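# Put an amber bottle on the capper's riser

## Task

Lift a single amber bottle from the bench and set it down upright on the pale riser sitting on the capping machine's platform, directly beneath the capping head, while every other bottle stays standing.

## Robot and tools

Robot: two arms, left_arm (on the +y side) carrying a five-finger left hand and right_arm carrying a five-finger right hand. Base positions in the scene frame: left_arm (-0.042, +0.292, +0.052) m, right_arm (+0.011, -0.306, +0.044) m, both nearly unrotated. A post stands behind the arms. Loose objects may occasionally get a brief shove from outside.

Frame: the scene frame has its origin at table-top height, midway between the nominal bases; +x runs out over the table, +z is up, +y toward left_arm. Arm names do not match image left/right. Reported end_effector_position (m) and end_effector_quat_wxyz are in this frame. Offsets you send, however, are along the axes of each arm's own current Hand target.

Hand point: a point fixed to the palm, 0.05 m in front of it and 0.15 m from the wrist flange. Its +z runs along the straight fingers, +y out of the palm, +x across the palm away from the thumb on the right hand (toward the thumb on the left hand). Straight fingertips lie 0.06-0.07 m past the point along +z and 0.06 m behind it along -y. A wrist bracket on the little-finger side can strike objects. With the thumb turned in front of the palm, the hand wraps objects roughly 0.035-0.065 m thick; a thumb-tip to index-pad pinch can hold light items up to about 0.08 m.

A row: 28 numbers, each in [-1, 1], always covering both arms in this order: left_arm dx, dy, dz, rx, ry, rz; left hand little, ring, middle, index, thumb_bend, thumb_turn, force_limit, speed; then the same fourteen for right_arm. The six pose numbers are offsets (not poses) from that arm's Hand target as it stood when the action or move began, along that target's axes; 1.0 equals 0.6 m or 180 degrees; rx, ry, rz form one rotation vector. Sending all six as 0 asks nothing new of that arm. Finger numbers: +1 open/straight, -1 closed/curled; thumb_turn +1 beside the palm, -1 across in front of it. force_limit maps -1..+1 to about 0..10 N (0..15 N on the two thumb motors). speed rises linearly from near zero at -1 to full at +0.48 and stays full above that; for a gentle grip close at -0.94 or slower. There is no 'unchanged' value for hands: repeat the eight hand numbers of the last executed row for that hand (or, before any, its hand_measured plus hand_force_limit and hand_speed).

Tools:
- execute_actions(actions, cameras): actions is a list of actions; each action is a table of up to 15 rows, one per 1/30 s step; a short table holds its last row to step 15. Every row in an action counts from the action's start pose, and each new action starts again from the current Hand target, so repeated offsets keep adding. Images come only with an empty list or when cameras names them.
- move(target, speed, blend, blocking, cameras): target is one 28-number row or a list of up to 15 rows, all offsets measured from the same starting Hand targets. Straight-line paths, no obstacle avoidance, capped at 10 s total. speed in m/s (0.002 to 4.3, default 0.25; turning limited to twice that in rad/s), one value or one per target. blend in m rounds corners; 0 stops at each. blocking=false returns after about 0.5 s while motion continues. Result adds a 'move:' line: done, off_target, moving, held, fault, plus limits such as paced (pose clipped) or held (steps withheld).
- wait(seconds 0 to 3600, cameras): lets time pass, sends nothing new.
- stop(cameras): brakes a running move.
- zoom_image(camera, region [x0,y0,x1,y1] in pixels, at most 504 by 504): closer look at the latest picture from that camera.
- show_instructions(): shows the reference pages.
- finished_scene(scene=1): ends the scene irreversibly; the bottle must stay in place without the robot.

Cameras: cam_head_left, cam_head_right, cam_high, cam_low, cam_left_wrist, cam_right_wrist, each 672x504, with calibration given; wrist camera images may lag while the arm moves.

Results: each arm's hand point pose, Hand target (the next offsets' origin, after clipping), joint positions, velocities (omitted when all are noise) and torques; per hand hand_measured, hand_stopped_by (moving, target, force, stalled, fault), hand_load_n (positive pushes a finger open; a lost grip shows as load near 0), hand_force_limit, hand_speed. Executed actions also list some step positions.

Behaviour to expect: orientation commands are clipped to within 40 degrees of the measured one each step. Arms follow loosely and often rest 1-3 cm (up to 5 cm) short, mostly low; a fresh execute_actions call re-requests the target, and you may need to send the remaining gap as a new offset. Small turns can shift the hand point noticeably; a loaded elbow may sag. Fingers keep moving after the action until reaching target or force_limit, then lock; to squeeze harder raise force_limit and send a more-closed target; to loosen send a more-open target. A hand ignores input while its arm is stopped.

Avoid: dropping the bottle even a few millimetres, knocking over other bottles, letting anything leave the table, releasing a moving object, fast contacts with fixed or heavy items, excess finger force, bringing the two hands or arms into contact (can fail the scene), and long holds at full stretch or against unreachable poses, which overheat motors (MOTOR HOT warning at 85 °C; at 100 °C the arm drops and faults for 30-60 s). Joint limits (rad): waist ±2.880, shoulder 0 to 3.142, elbow 0 to 3.019, wrist pitch -1.693 to 1.571, wrist yaw ±1.571, wrist roll ±2.094.

Each tool is called after "Request:" as name(argument=value, ...) on one line, values as JSON.

Reference images:

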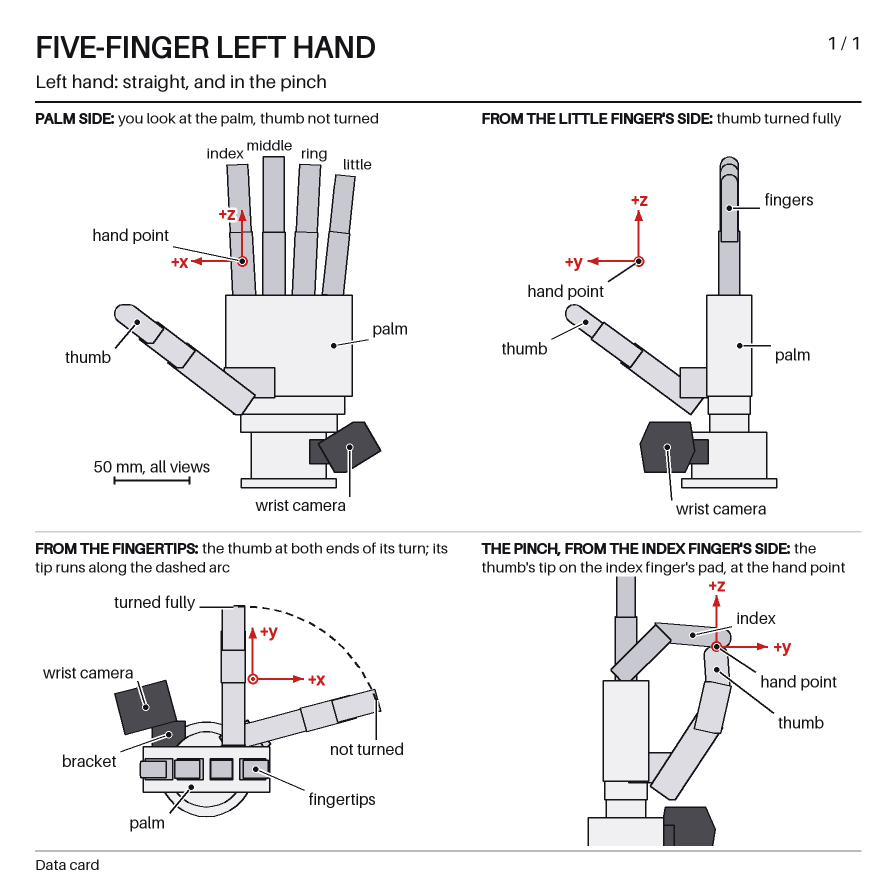

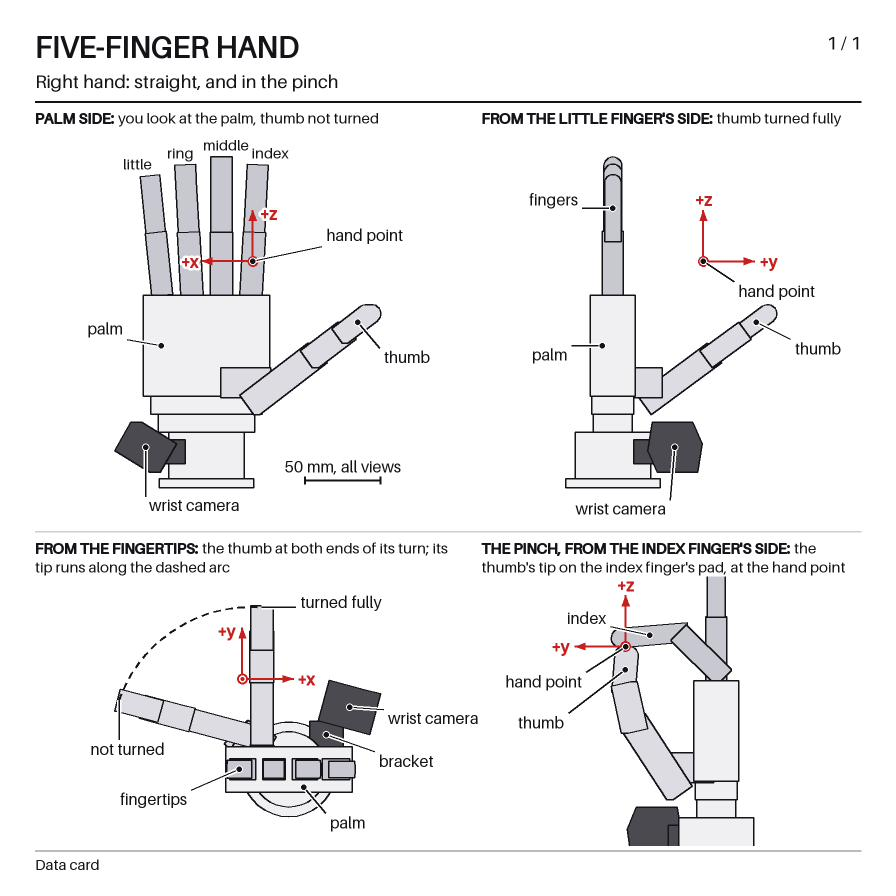

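## Session

Request:
execute_actions(actions=[])

Scene clock: 0.00 s.
left_arm: end_effector_position=(+0.2884, +0.6973, +0.1468) hand_measured=(+1.000, +1.000, +1.000, +1.000, +1.000, +1.000) hand_load_n=(+0.0, +0.0, +0.0, +0.0, +0.0, +0.0) hand_stopped_by=(target, target, target, target, target, target) hand_force_limit=0.00 hand_speed=-0.80 end_effector_quat_wxyz=(+0.036, +0.869, -0.492, -0.034) | right_arm: end_effector_position=(+0.7967, +0.1893, +0.1989) hand_measured=(+1.000, +1.000, +1.000, +1.000, +1.000, +1.000) hand_load_n=(+0.0, +0.0, +0.0, +0.0, +0.0, +0.0) hand_stopped_by=(target, target, target, target, target, target) hand_force_limit=0.00 hand_speed=-0.80 end_effector_quat_wxyz=(-0.552, +0.764, -0.126, +0.308)
Joint positions: left_arm=[0.922 1.998 1.758 -1.414 -0.054 0.341] | right_arm=[0.45 2.298 2.054 0.024 -0.413 -0.435]
Joint velocities: within noise
Joint torques (N m): no reading
Heat: left arm: hottest waist 29 °C; right arm: hottest shoulder 27 °C.
Hand target: left_arm +0.2914, +0.7010, +0.1452; +0.034, +0.869, -0.492, -0.034 | right_arm +0.8011, +0.1916, +0.2113; -0.558, +0.758, -0.122, +0.316

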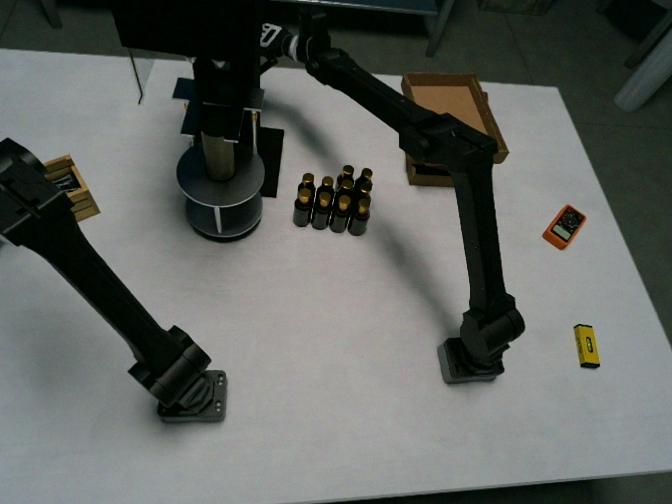

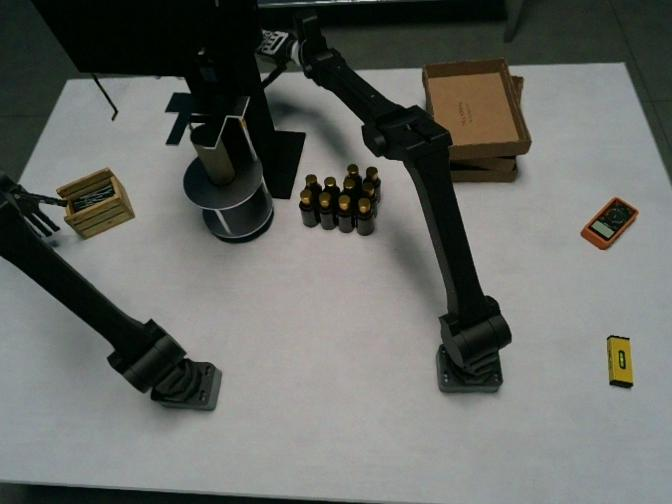

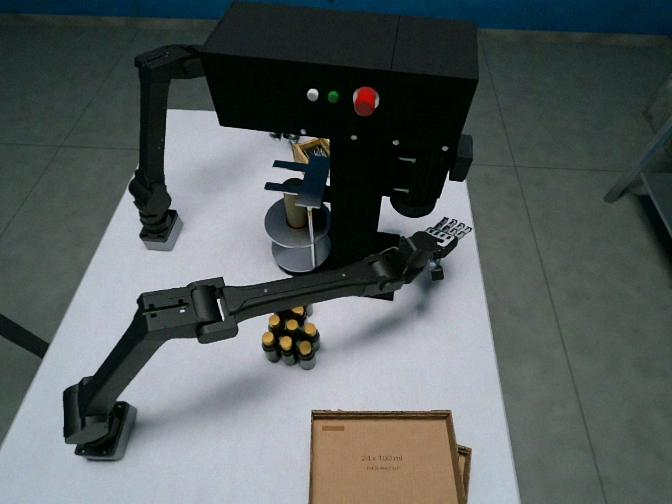

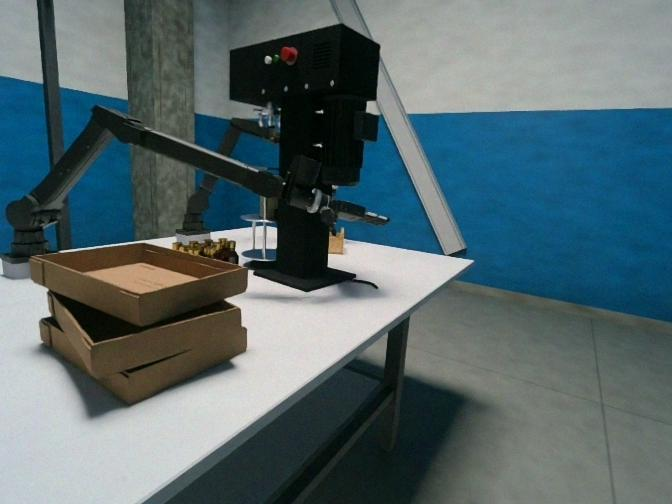

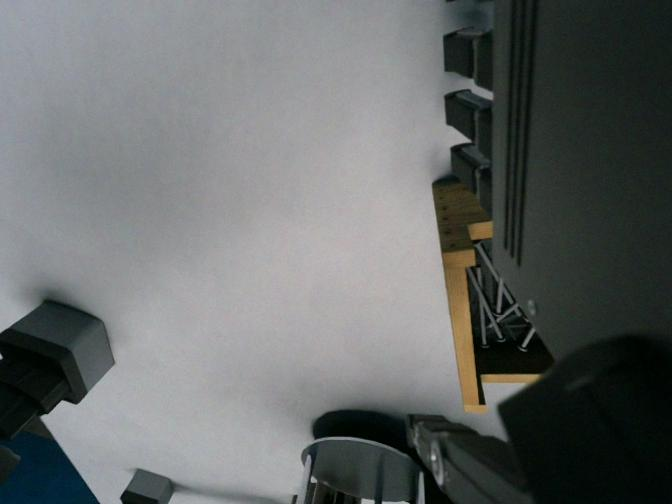

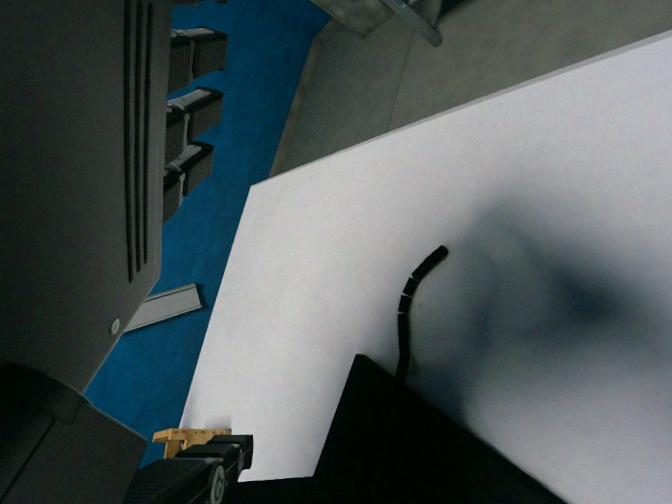

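Request:
zoom_image(camera="cam_head_left", region=[130, 60, 400, 260])

Request:
zoom_image(camera="cam_head_right", region=[130, 60, 400, 260])

Request:
zoom_image(camera="cam_high", region=[220, 120, 400, 400])

Request:
zoom_image(camera="cam_low", region=[140, 160, 360, 300])

Scaled by 1.867 from the camera's image (finer frame: 960x720).

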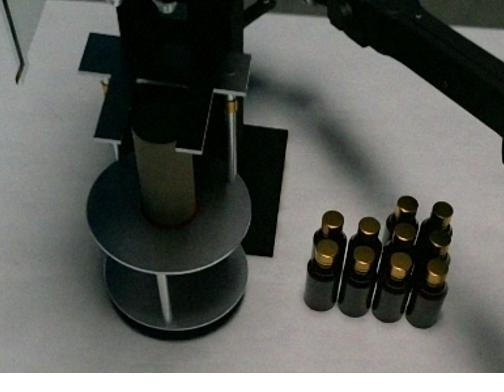

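Scaled by 1.867 from the camera's image (finer frame: 960x720).

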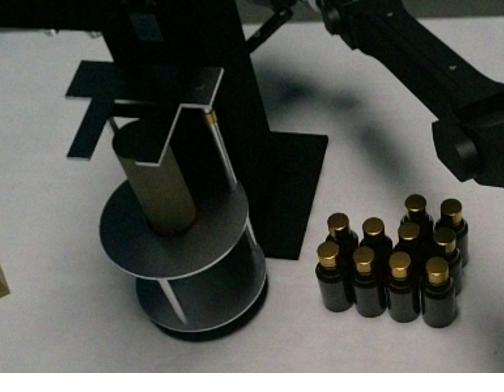

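Scaled by 1.800 from the camera's image (finer frame: 960x720).

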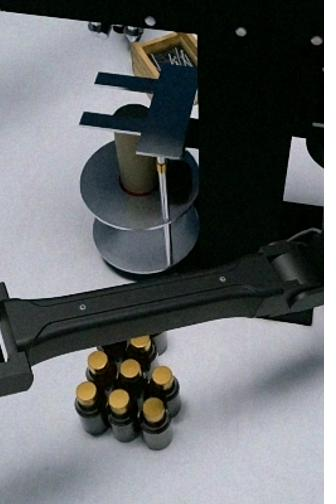

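Scaled by 2.291 from the camera's image (finer frame: 960x720).

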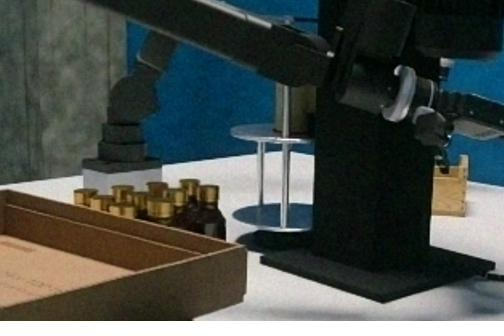

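Request:
move(target=[[0,0,0,0,0,0,1,1,1,1,1,1,0,-0.8,0.285,0.0705,-0.377,0,0,0,1,1,1,1,1,1,0,-0.8],[0,0,0,0,0,0,1,1,1,1,1,1,0,-0.8,0.0588,-0.0821,-0.8648,-0.0572,0.1539,0.0298,1,1,1,1,1,1,0,-0.8]], blend=[0.05,0], cameras=["all"])

Scene clock: 87.37 s.
left_arm: end_effector_position=(+0.2884, +0.6973, +0.1468) hand_measured=(+1.000, +1.000, +1.000, +1.000, +1.000, +1.000) hand_load_n=(+0.0, +0.0, +0.0, +0.0, +0.0, +0.0) hand_stopped_by=(target, target, target, target, target, target) hand_force_limit=0.00 hand_speed=-0.80 end_effector_quat_wxyz=(+0.036, +0.869, -0.492, -0.034) | right_arm: end_effector_position=(+0.5011, -0.2045, +0.3715) hand_measured=(+1.000, +1.000, +1.000, +1.000, +1.000, +1.000) hand_load_n=(+0.0, +0.0, +0.0, +0.0, +0.0, +0.0) hand_stopped_by=(target, target, target, target, target, target) hand_force_limit=0.00 hand_speed=-0.80 end_effector_quat_wxyz=(-0.461, +0.698, -0.299, +0.459)
Joint positions: left_arm=[0.922 1.998 1.758 -1.414 -0.054 0.341] | right_arm=[0.059 0.997 0.868 -0.033 -0.294 -0.426]
Joint torques (N m): left_arm=[0.26 -18.14 8.68 -0.61 0 0.02] | right_arm=[-1.14 -4.89 9.06 1.4 -0.12 0.01]
Heat: left arm: hottest elbow 35 °C; right arm: hottest elbow 36 °C.
Hand target: left_arm +0.2914, +0.7010, +0.1452; +0.034, +0.869, -0.492, -0.034 | right_arm +0.5014, -0.2091, +0.3609; -0.457, +0.700, -0.314, +0.449
Off the commanded pose: left_arm 0.005 m, 0 deg | right_arm 0.011 m, 2 deg.
move: off_target (right_arm)
cam_right_wrist: T_world_to_cam=[[0.09528, -0.63463, -0.76692, 0.10452], [-0.819, 0.38795, -0.42278, 0.64488], [0.56583, 0.66839, -0.4828, 0.15135]] pos_world=[0.43256, -0.28501, 0.42587]

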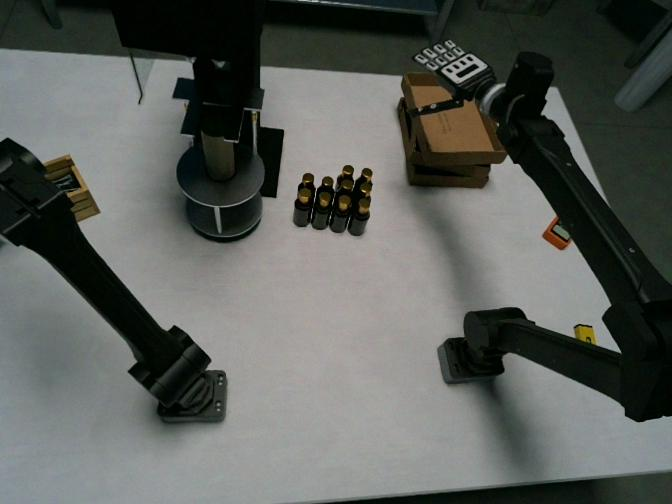

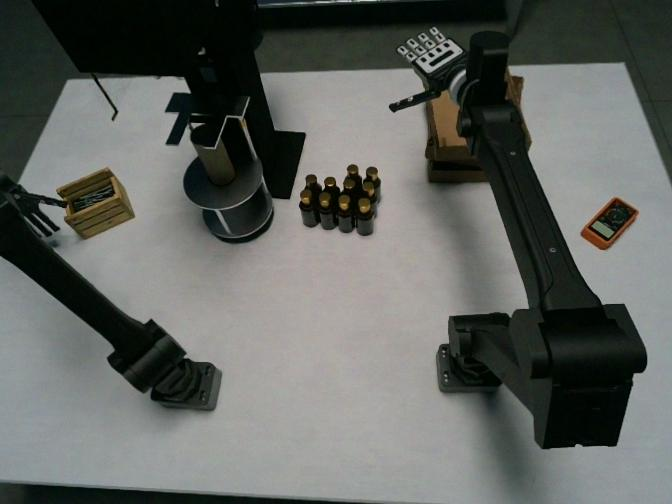

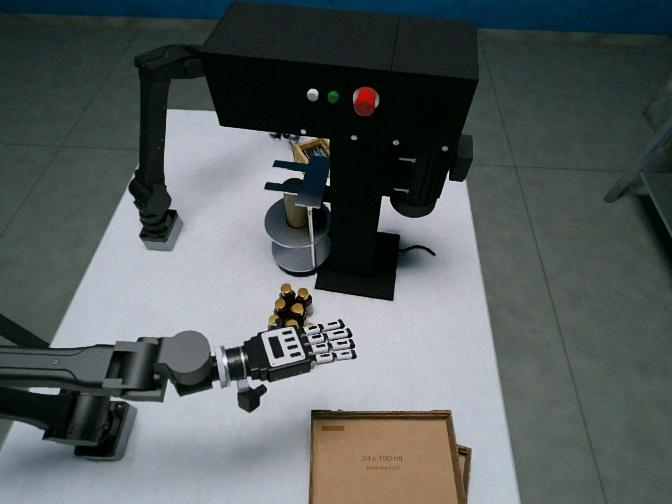

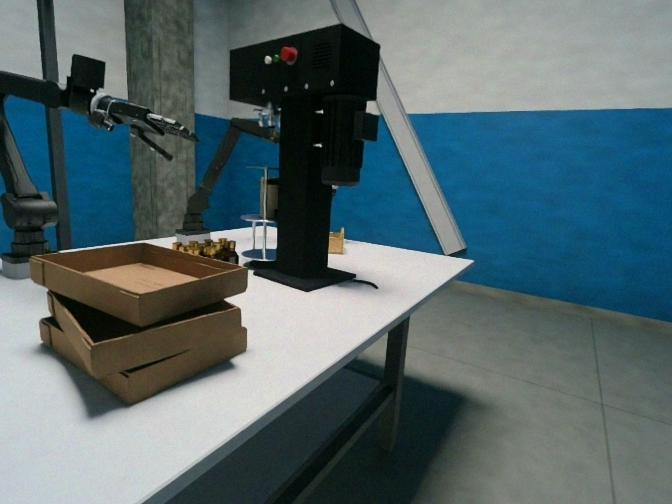

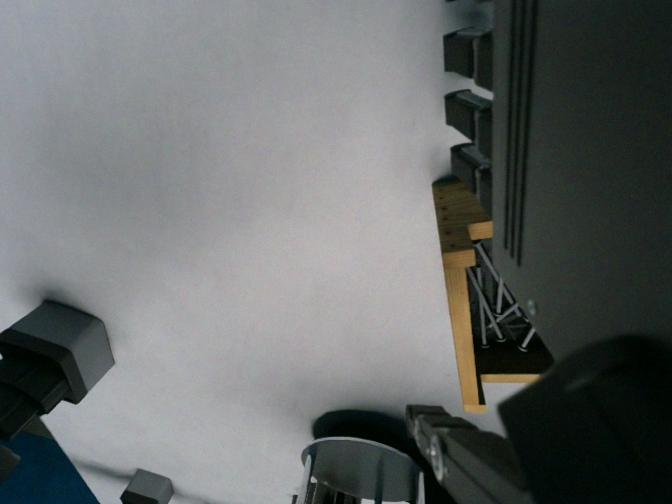

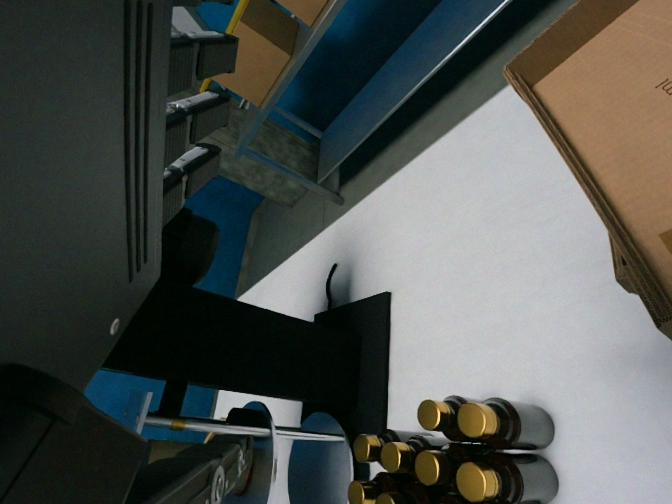

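Request:
zoom_image(camera="cam_high", region=[250, 140, 350, 280])

Request:
zoom_image(camera="cam_head_right", region=[150, 60, 290, 260])

Request:
zoom_image(camera="cam_low", region=[220, 80, 340, 290])

Request:
zoom_image(camera="cam_head_left", region=[150, 40, 290, 260])

Scaled by 3.600 from the camera's image (finer frame: 960x720).

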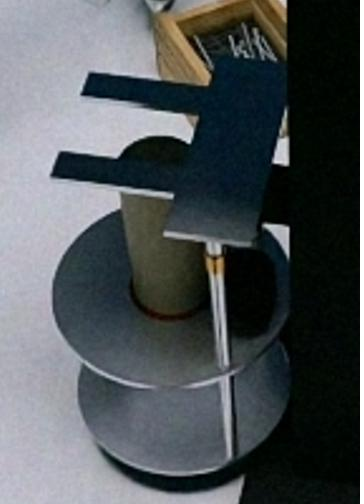

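Scaled by 2.520 from the camera's image (finer frame: 960x720).

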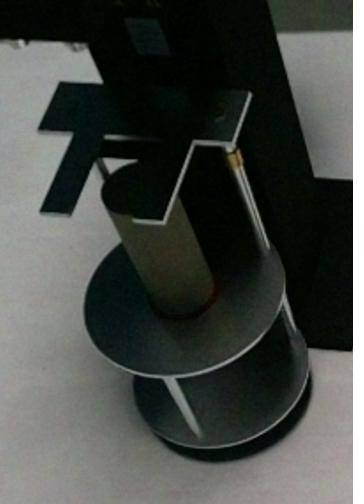

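Scaled by 2.400 from the camera's image (finer frame: 960x720).

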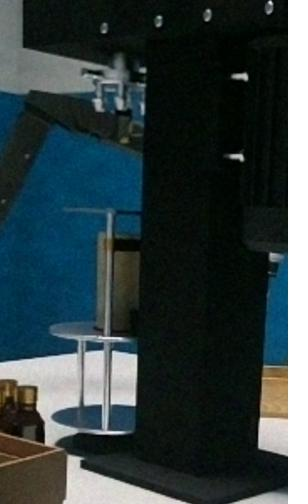

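Scaled by 2.291 from the camera's image (finer frame: 960x720).

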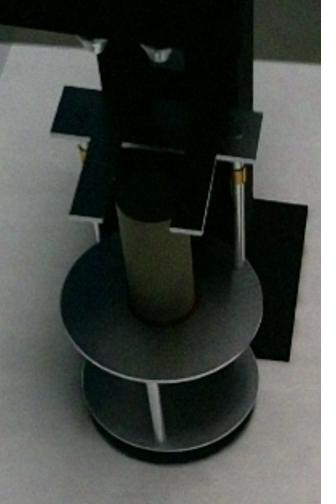

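Request:
zoom_image(camera="cam_head_left", region=[280, 150, 390, 250])

Request:
zoom_image(camera="cam_head_right", region=[280, 150, 390, 250])

Request:
zoom_image(camera="cam_right_wrist", region=[320, 360, 580, 504])

Request:
zoom_image(camera="cam_low", region=[160, 220, 260, 290])

Scaled by 4.582 from the camera's image (finer frame: 960x720).

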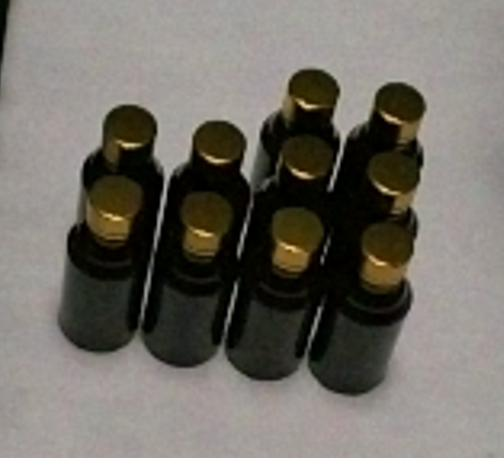

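Scaled by 4.582 from the camera's image (finer frame: 960x720).

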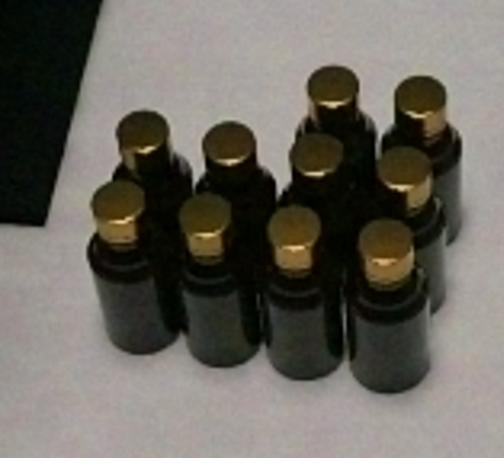

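Scaled by 1.938 from the camera's image (finer frame: 960x720).

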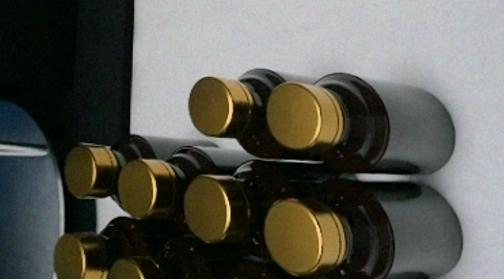

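Scaled by 5.040 from the camera's image (finer frame: 960x720).

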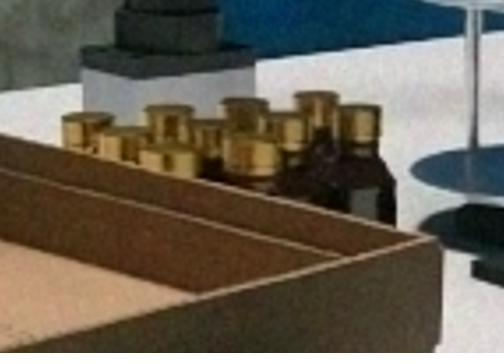

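Request:
zoom_image(camera="cam_low", region=[235, 90, 305, 160])

Request:
zoom_image(camera="cam_low", region=[235, 155, 305, 225])

Request:
zoom_image(camera="cam_head_left", region=[160, 20, 280, 120])

Request:
zoom_image(camera="cam_head_right", region=[160, 20, 280, 120])

Scaled by 7.200 from the camera's image (finer frame: 960x720).

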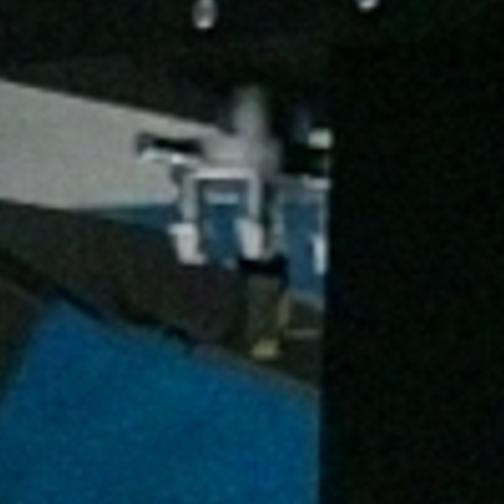

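Scaled by 7.200 from the camera's image (finer frame: 960x720).

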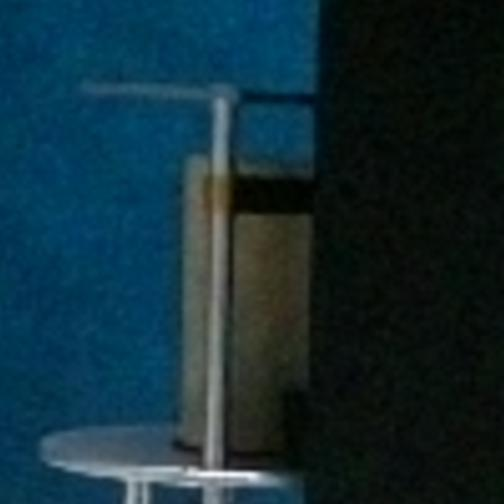

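Scaled by 4.200 from the camera's image (finer frame: 960x720).

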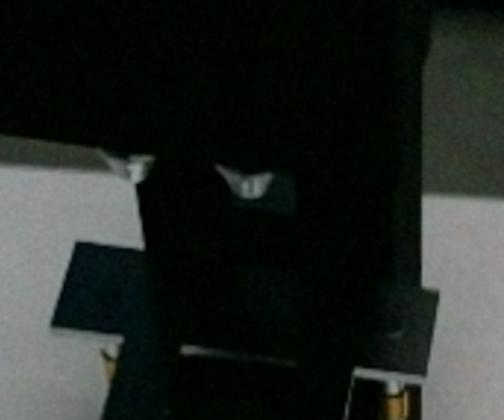

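Scaled by 4.200 from the camera's image (finer frame: 960x720).

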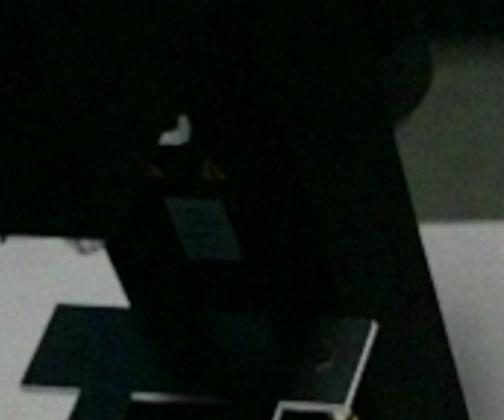

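Request:
move(target=[0,0,0,0,0,0,1,1,1,1,1,1,0,-0.8,-0.2945,-0.1348,-0.2395,0.0788,-0.1194,0.0992,1,1,1,1,1,1,0,-0.8], cameras=["all"])

Scene clock: 306.80 s.
left_arm: end_effector_position=(+0.2884, +0.6973, +0.1468) hand_measured=(+1.000, +1.000, +1.000, +1.000, +1.000, +1.000) hand_load_n=(+0.0, +0.0, +0.0, +0.0, +0.0, +0.0) hand_stopped_by=(target, target, target, target, target, target) hand_force_limit=0.00 hand_speed=-0.80 end_effector_quat_wxyz=(+0.036, +0.869, -0.492, -0.034) | right_arm: end_effector_position=(+0.3039, -0.0820, +0.4044) hand_measured=(+1.000, +1.000, +1.000, +1.000, +1.000, +1.000) hand_load_n=(+0.0, +0.0, +0.0, +0.0, +0.0, +0.0) hand_stopped_by=(target, target, target, target, target, target) hand_force_limit=0.00 hand_speed=-0.80 end_effector_quat_wxyz=(+0.651, -0.653, +0.266, -0.280)
Joint positions: left_arm=[0.922 1.998 1.758 -1.414 -0.054 0.341] | right_arm=[0.337 0.543 0.637 -0.089 -0.415 -0.017]
Joint torques (N m): left_arm=[0.26 -18.14 8.68 -0.61 0 0.01] | right_arm=[-0.09 -1.61 8.85 1.76 -0.03 0.03]
Heat: left arm: hottest elbow 38 °C; right arm: hottest elbow 32 °C.
Hand target: left_arm +0.2914, +0.7010, +0.1452; +0.034, +0.869, -0.492, -0.034 | right_arm +0.3015, -0.0791, +0.4007; +0.653, -0.653, +0.270, -0.271
Off the commanded pose: left_arm 0.005 m, 0 deg | right_arm 0.005 m, 1 deg.
move: done
cam_right_wrist: T_world_to_cam=[[0.20058, -0.23792, -0.95035, 0.30098], [-0.94933, 0.19237, -0.24852, 0.40294], [0.24195, 0.95204, -0.18728, 0.19915]] pos_world=[0.27397, -0.19551, 0.42348]

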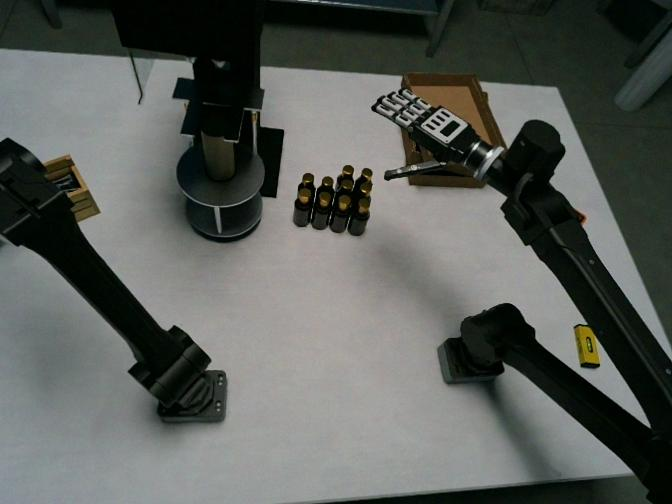

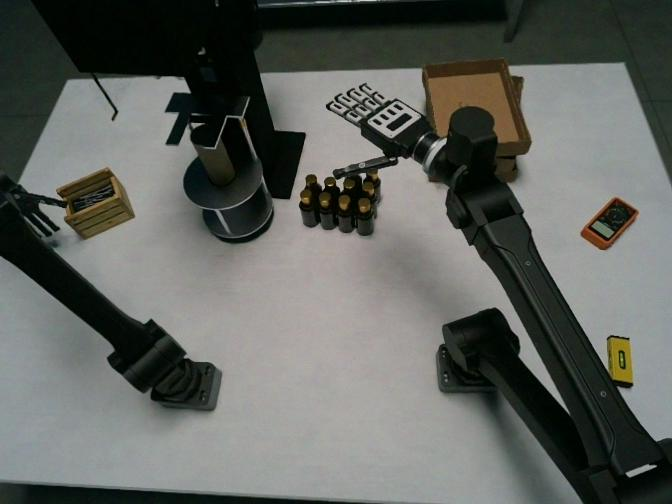

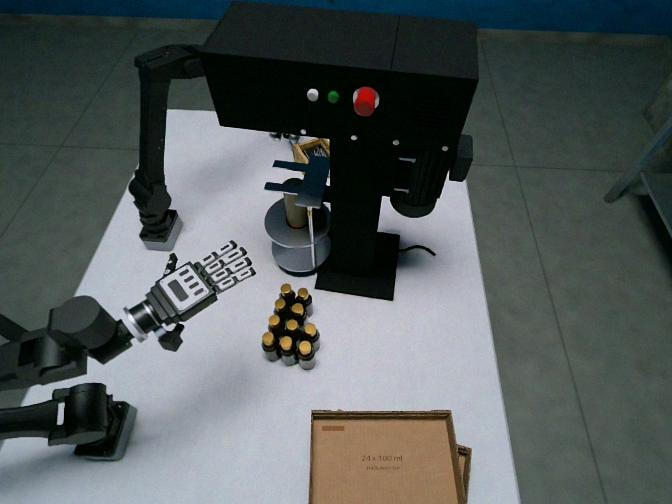

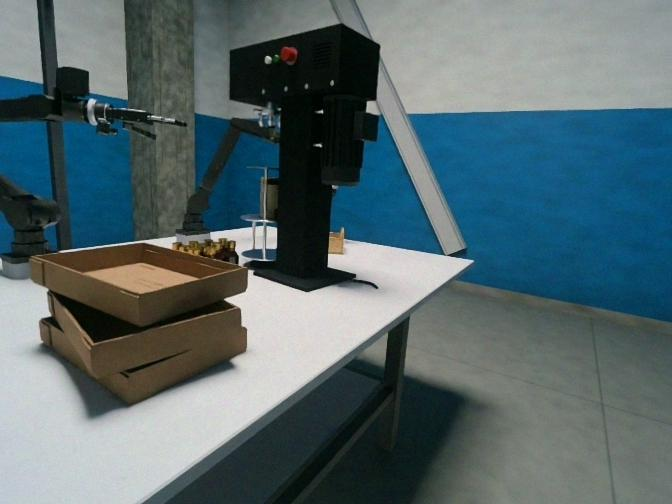

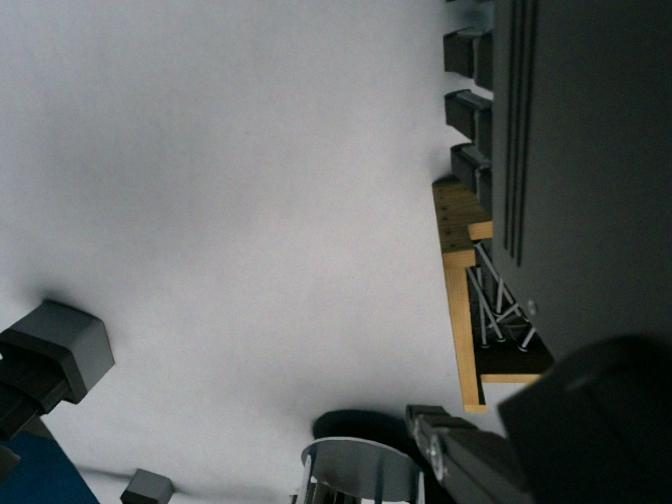

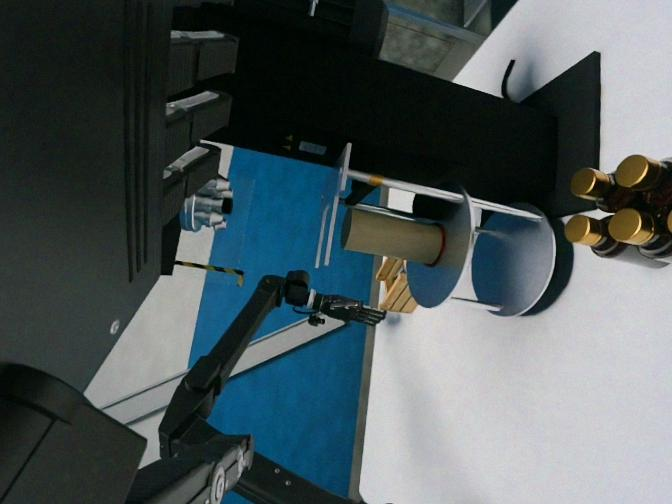

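Request:
zoom_image(camera="cam_right_wrist", region=[160, 120, 480, 340])

Request:
zoom_image(camera="cam_right_wrist", region=[160, 120, 280, 290])

Scaled by 1.575 from the camera's image (finer frame: 960x720).

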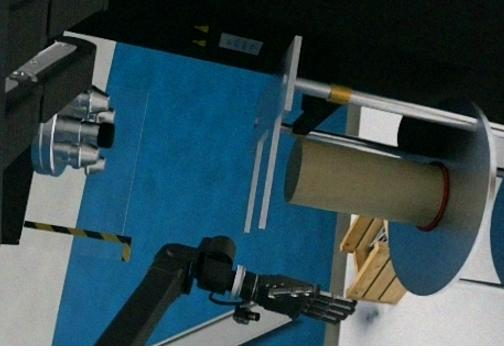

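Scaled by 2.965 from the camera's image (finer frame: 960x720).

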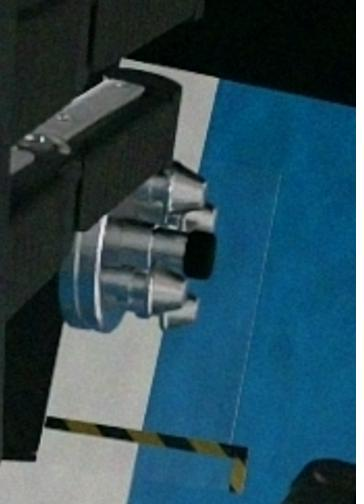

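Request:
zoom_image(camera="cam_head_left", region=[350, 70, 550, 220])

Request:
zoom_image(camera="cam_head_right", region=[310, 70, 510, 220])

Request:
zoom_image(camera="cam_high", region=[100, 220, 300, 370])

Scaled by 2.520 from the camera's image (finer frame: 960x720).

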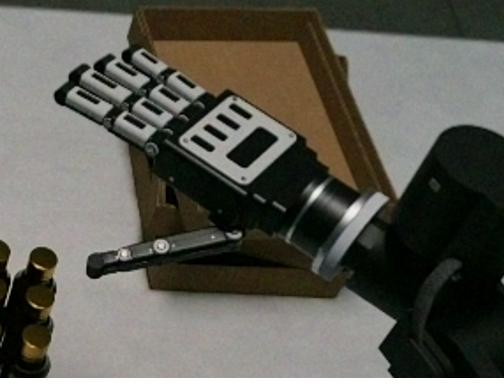

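Scaled by 2.520 from the camera's image (finer frame: 960x720).

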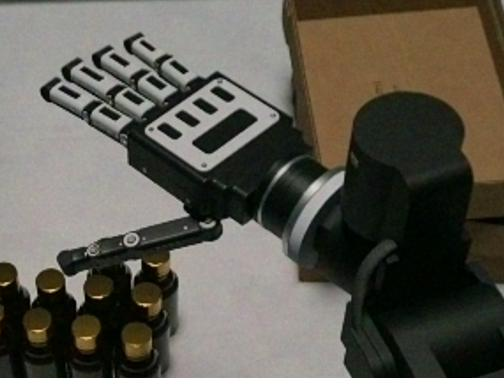

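Scaled by 2.520 from the camera's image (finer frame: 960x720).

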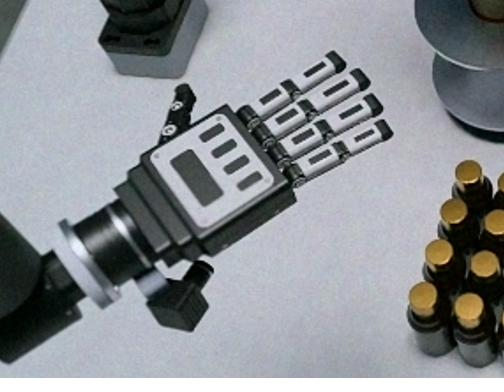

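Request:
zoom_image(camera="cam_low", region=[210, 10, 400, 150])

Request:
zoom_image(camera="cam_high", region=[180, 0, 500, 240])

Request:
zoom_image(camera="cam_head_right", region=[20, 0, 300, 140])

Request:
zoom_image(camera="cam_right_wrist", region=[90, 0, 400, 300])

Scaled by 2.653 from the camera's image (finer frame: 960x720).

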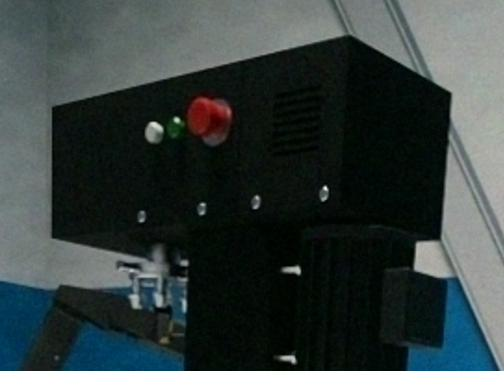

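Scaled by 1.575 from the camera's image (finer frame: 960x720).

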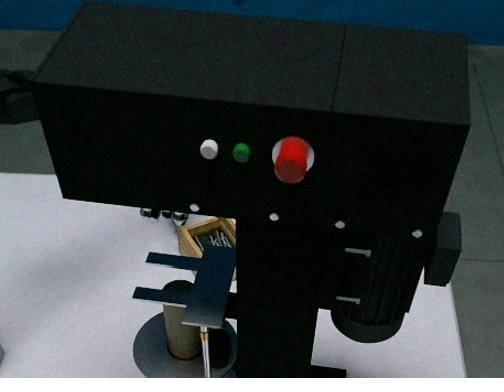

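Scaled by 1.800 from the camera's image (finer frame: 960x720).

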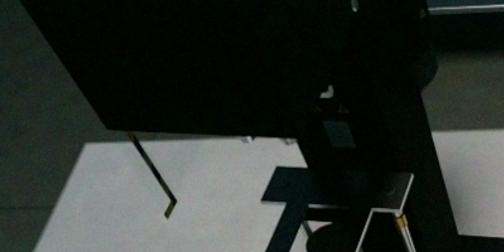

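Scaled by 1.626 from the camera's image (finer frame: 960x720).

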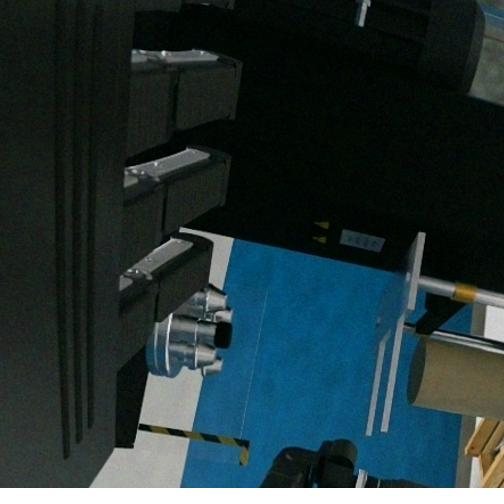

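Request:
move(target=[[0,0,0,0,0,0,1,1,1,1,1,1,0,-0.8,-0.1657,0.1678,0.0207,-0.1956,0.1951,-0.4713,1,1,1,1,1,-1,0,-0.3],[0,0,0,0,0,0,1,1,1,1,1,1,0,-0.8,-0.2364,0.4012,0.115,-0.1956,0.1951,-0.4713,1,1,1,1,1,-1,0,-0.3]], speed=[0.2,0.15], cameras=["all"])

Scene clock: 644.37 s.
left_arm: end_effector_position=(+0.2884, +0.6973, +0.1468) hand_measured=(+1.000, +1.000, +1.000, +1.000, +1.000, +1.000) hand_load_n=(+0.0, +0.0, +0.0, +0.0, +0.0, +0.0) hand_stopped_by=(target, target, target, target, target, target) hand_force_limit=0.00 hand_speed=-0.80 end_effector_quat_wxyz=(+0.036, +0.869, -0.492, -0.034) | right_arm: end_effector_position=(+0.2502, +0.0588, +0.1571) hand_measured=(+1.000, +1.000, +1.000, +1.000, +1.000, -1.000) hand_load_n=(+0.0, +0.0, +0.0, +0.0, +0.0, +0.5) hand_stopped_by=(target, target, target, target, target, target) hand_force_limit=0.00 hand_speed=-0.30 end_effector_quat_wxyz=(+0.007, +0.712, +0.002, +0.702)
Joint positions: left_arm=[0.922 1.998 1.758 -1.414 -0.054 0.341] | right_arm=[1.438 1.775 0.726 0.911 1.471 -1.446]
Joint torques (N m): left_arm=[0.26 -18.08 8.68 -0.61 0 0.01] | right_arm=[-0.09 -10.46 6.87 1.59 -0.05 -0.34]
Heat: left arm: hottest elbow 40 °C; right arm: hottest elbow 33 °C.
Hand target: left_arm +0.2914, +0.7010, +0.1452; +0.034, +0.869, -0.492, -0.034 | right_arm +0.2502, +0.0698, +0.1598; +0.000, +0.707, +0.000, +0.707
Off the commanded pose: left_arm 0.005 m, 0 deg | right_arm 0.011 m, 1 deg.
move: off_target (right_arm)
cam_right_wrist: T_world_to_cam=[[-0.03091, -0.95228, 0.30366, 0.01317], [-0.55452, -0.23643, -0.79788, 0.27618], [0.8316, -0.19305, -0.52075, 0.00397]] pos_world=[0.15025, 0.07861, 0.21843]

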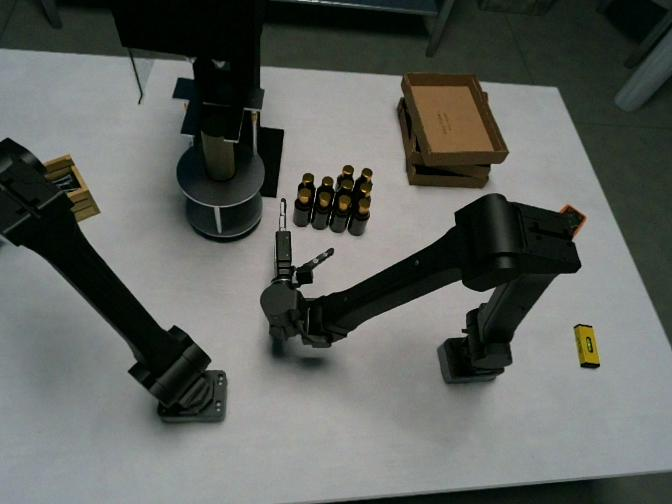

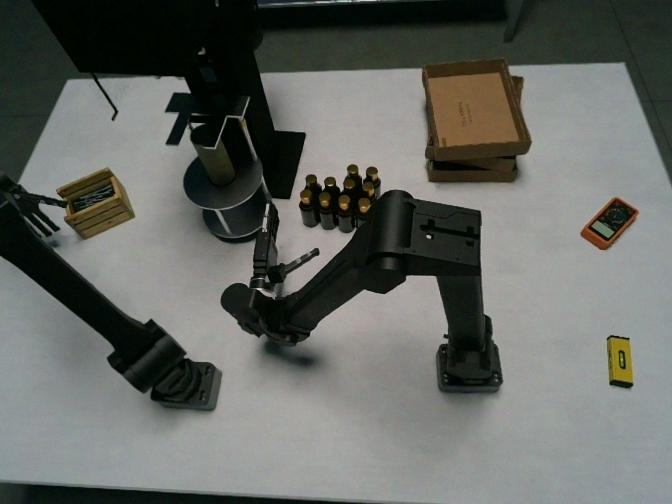

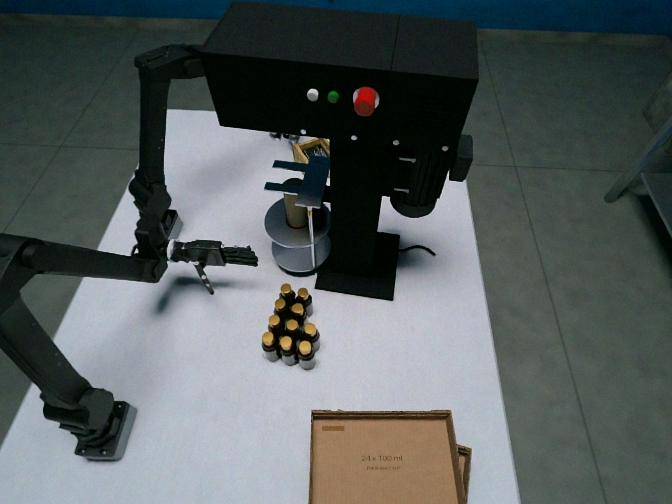

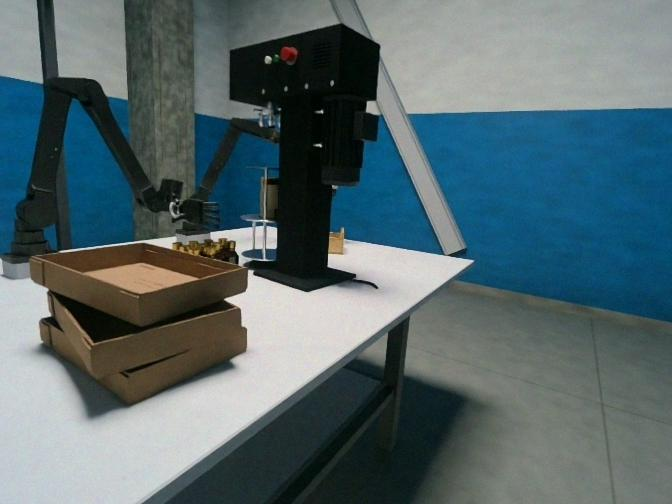

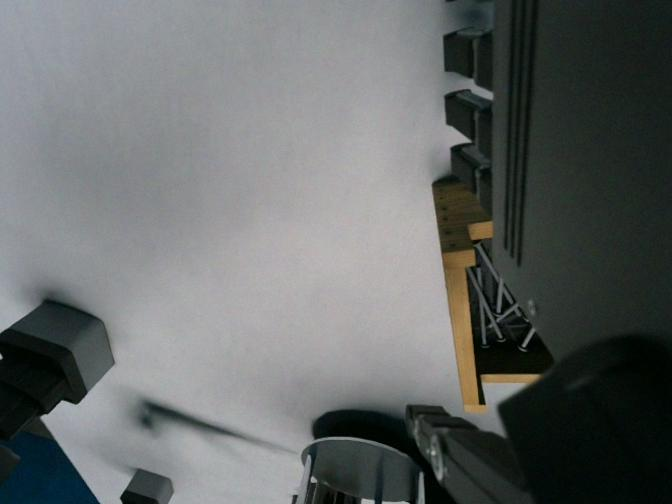

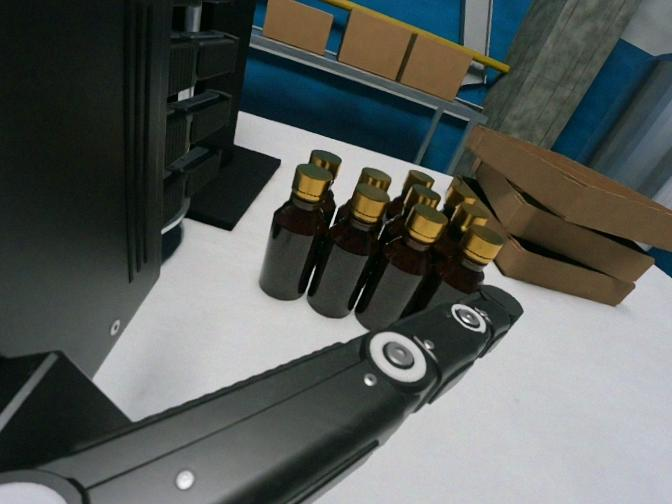

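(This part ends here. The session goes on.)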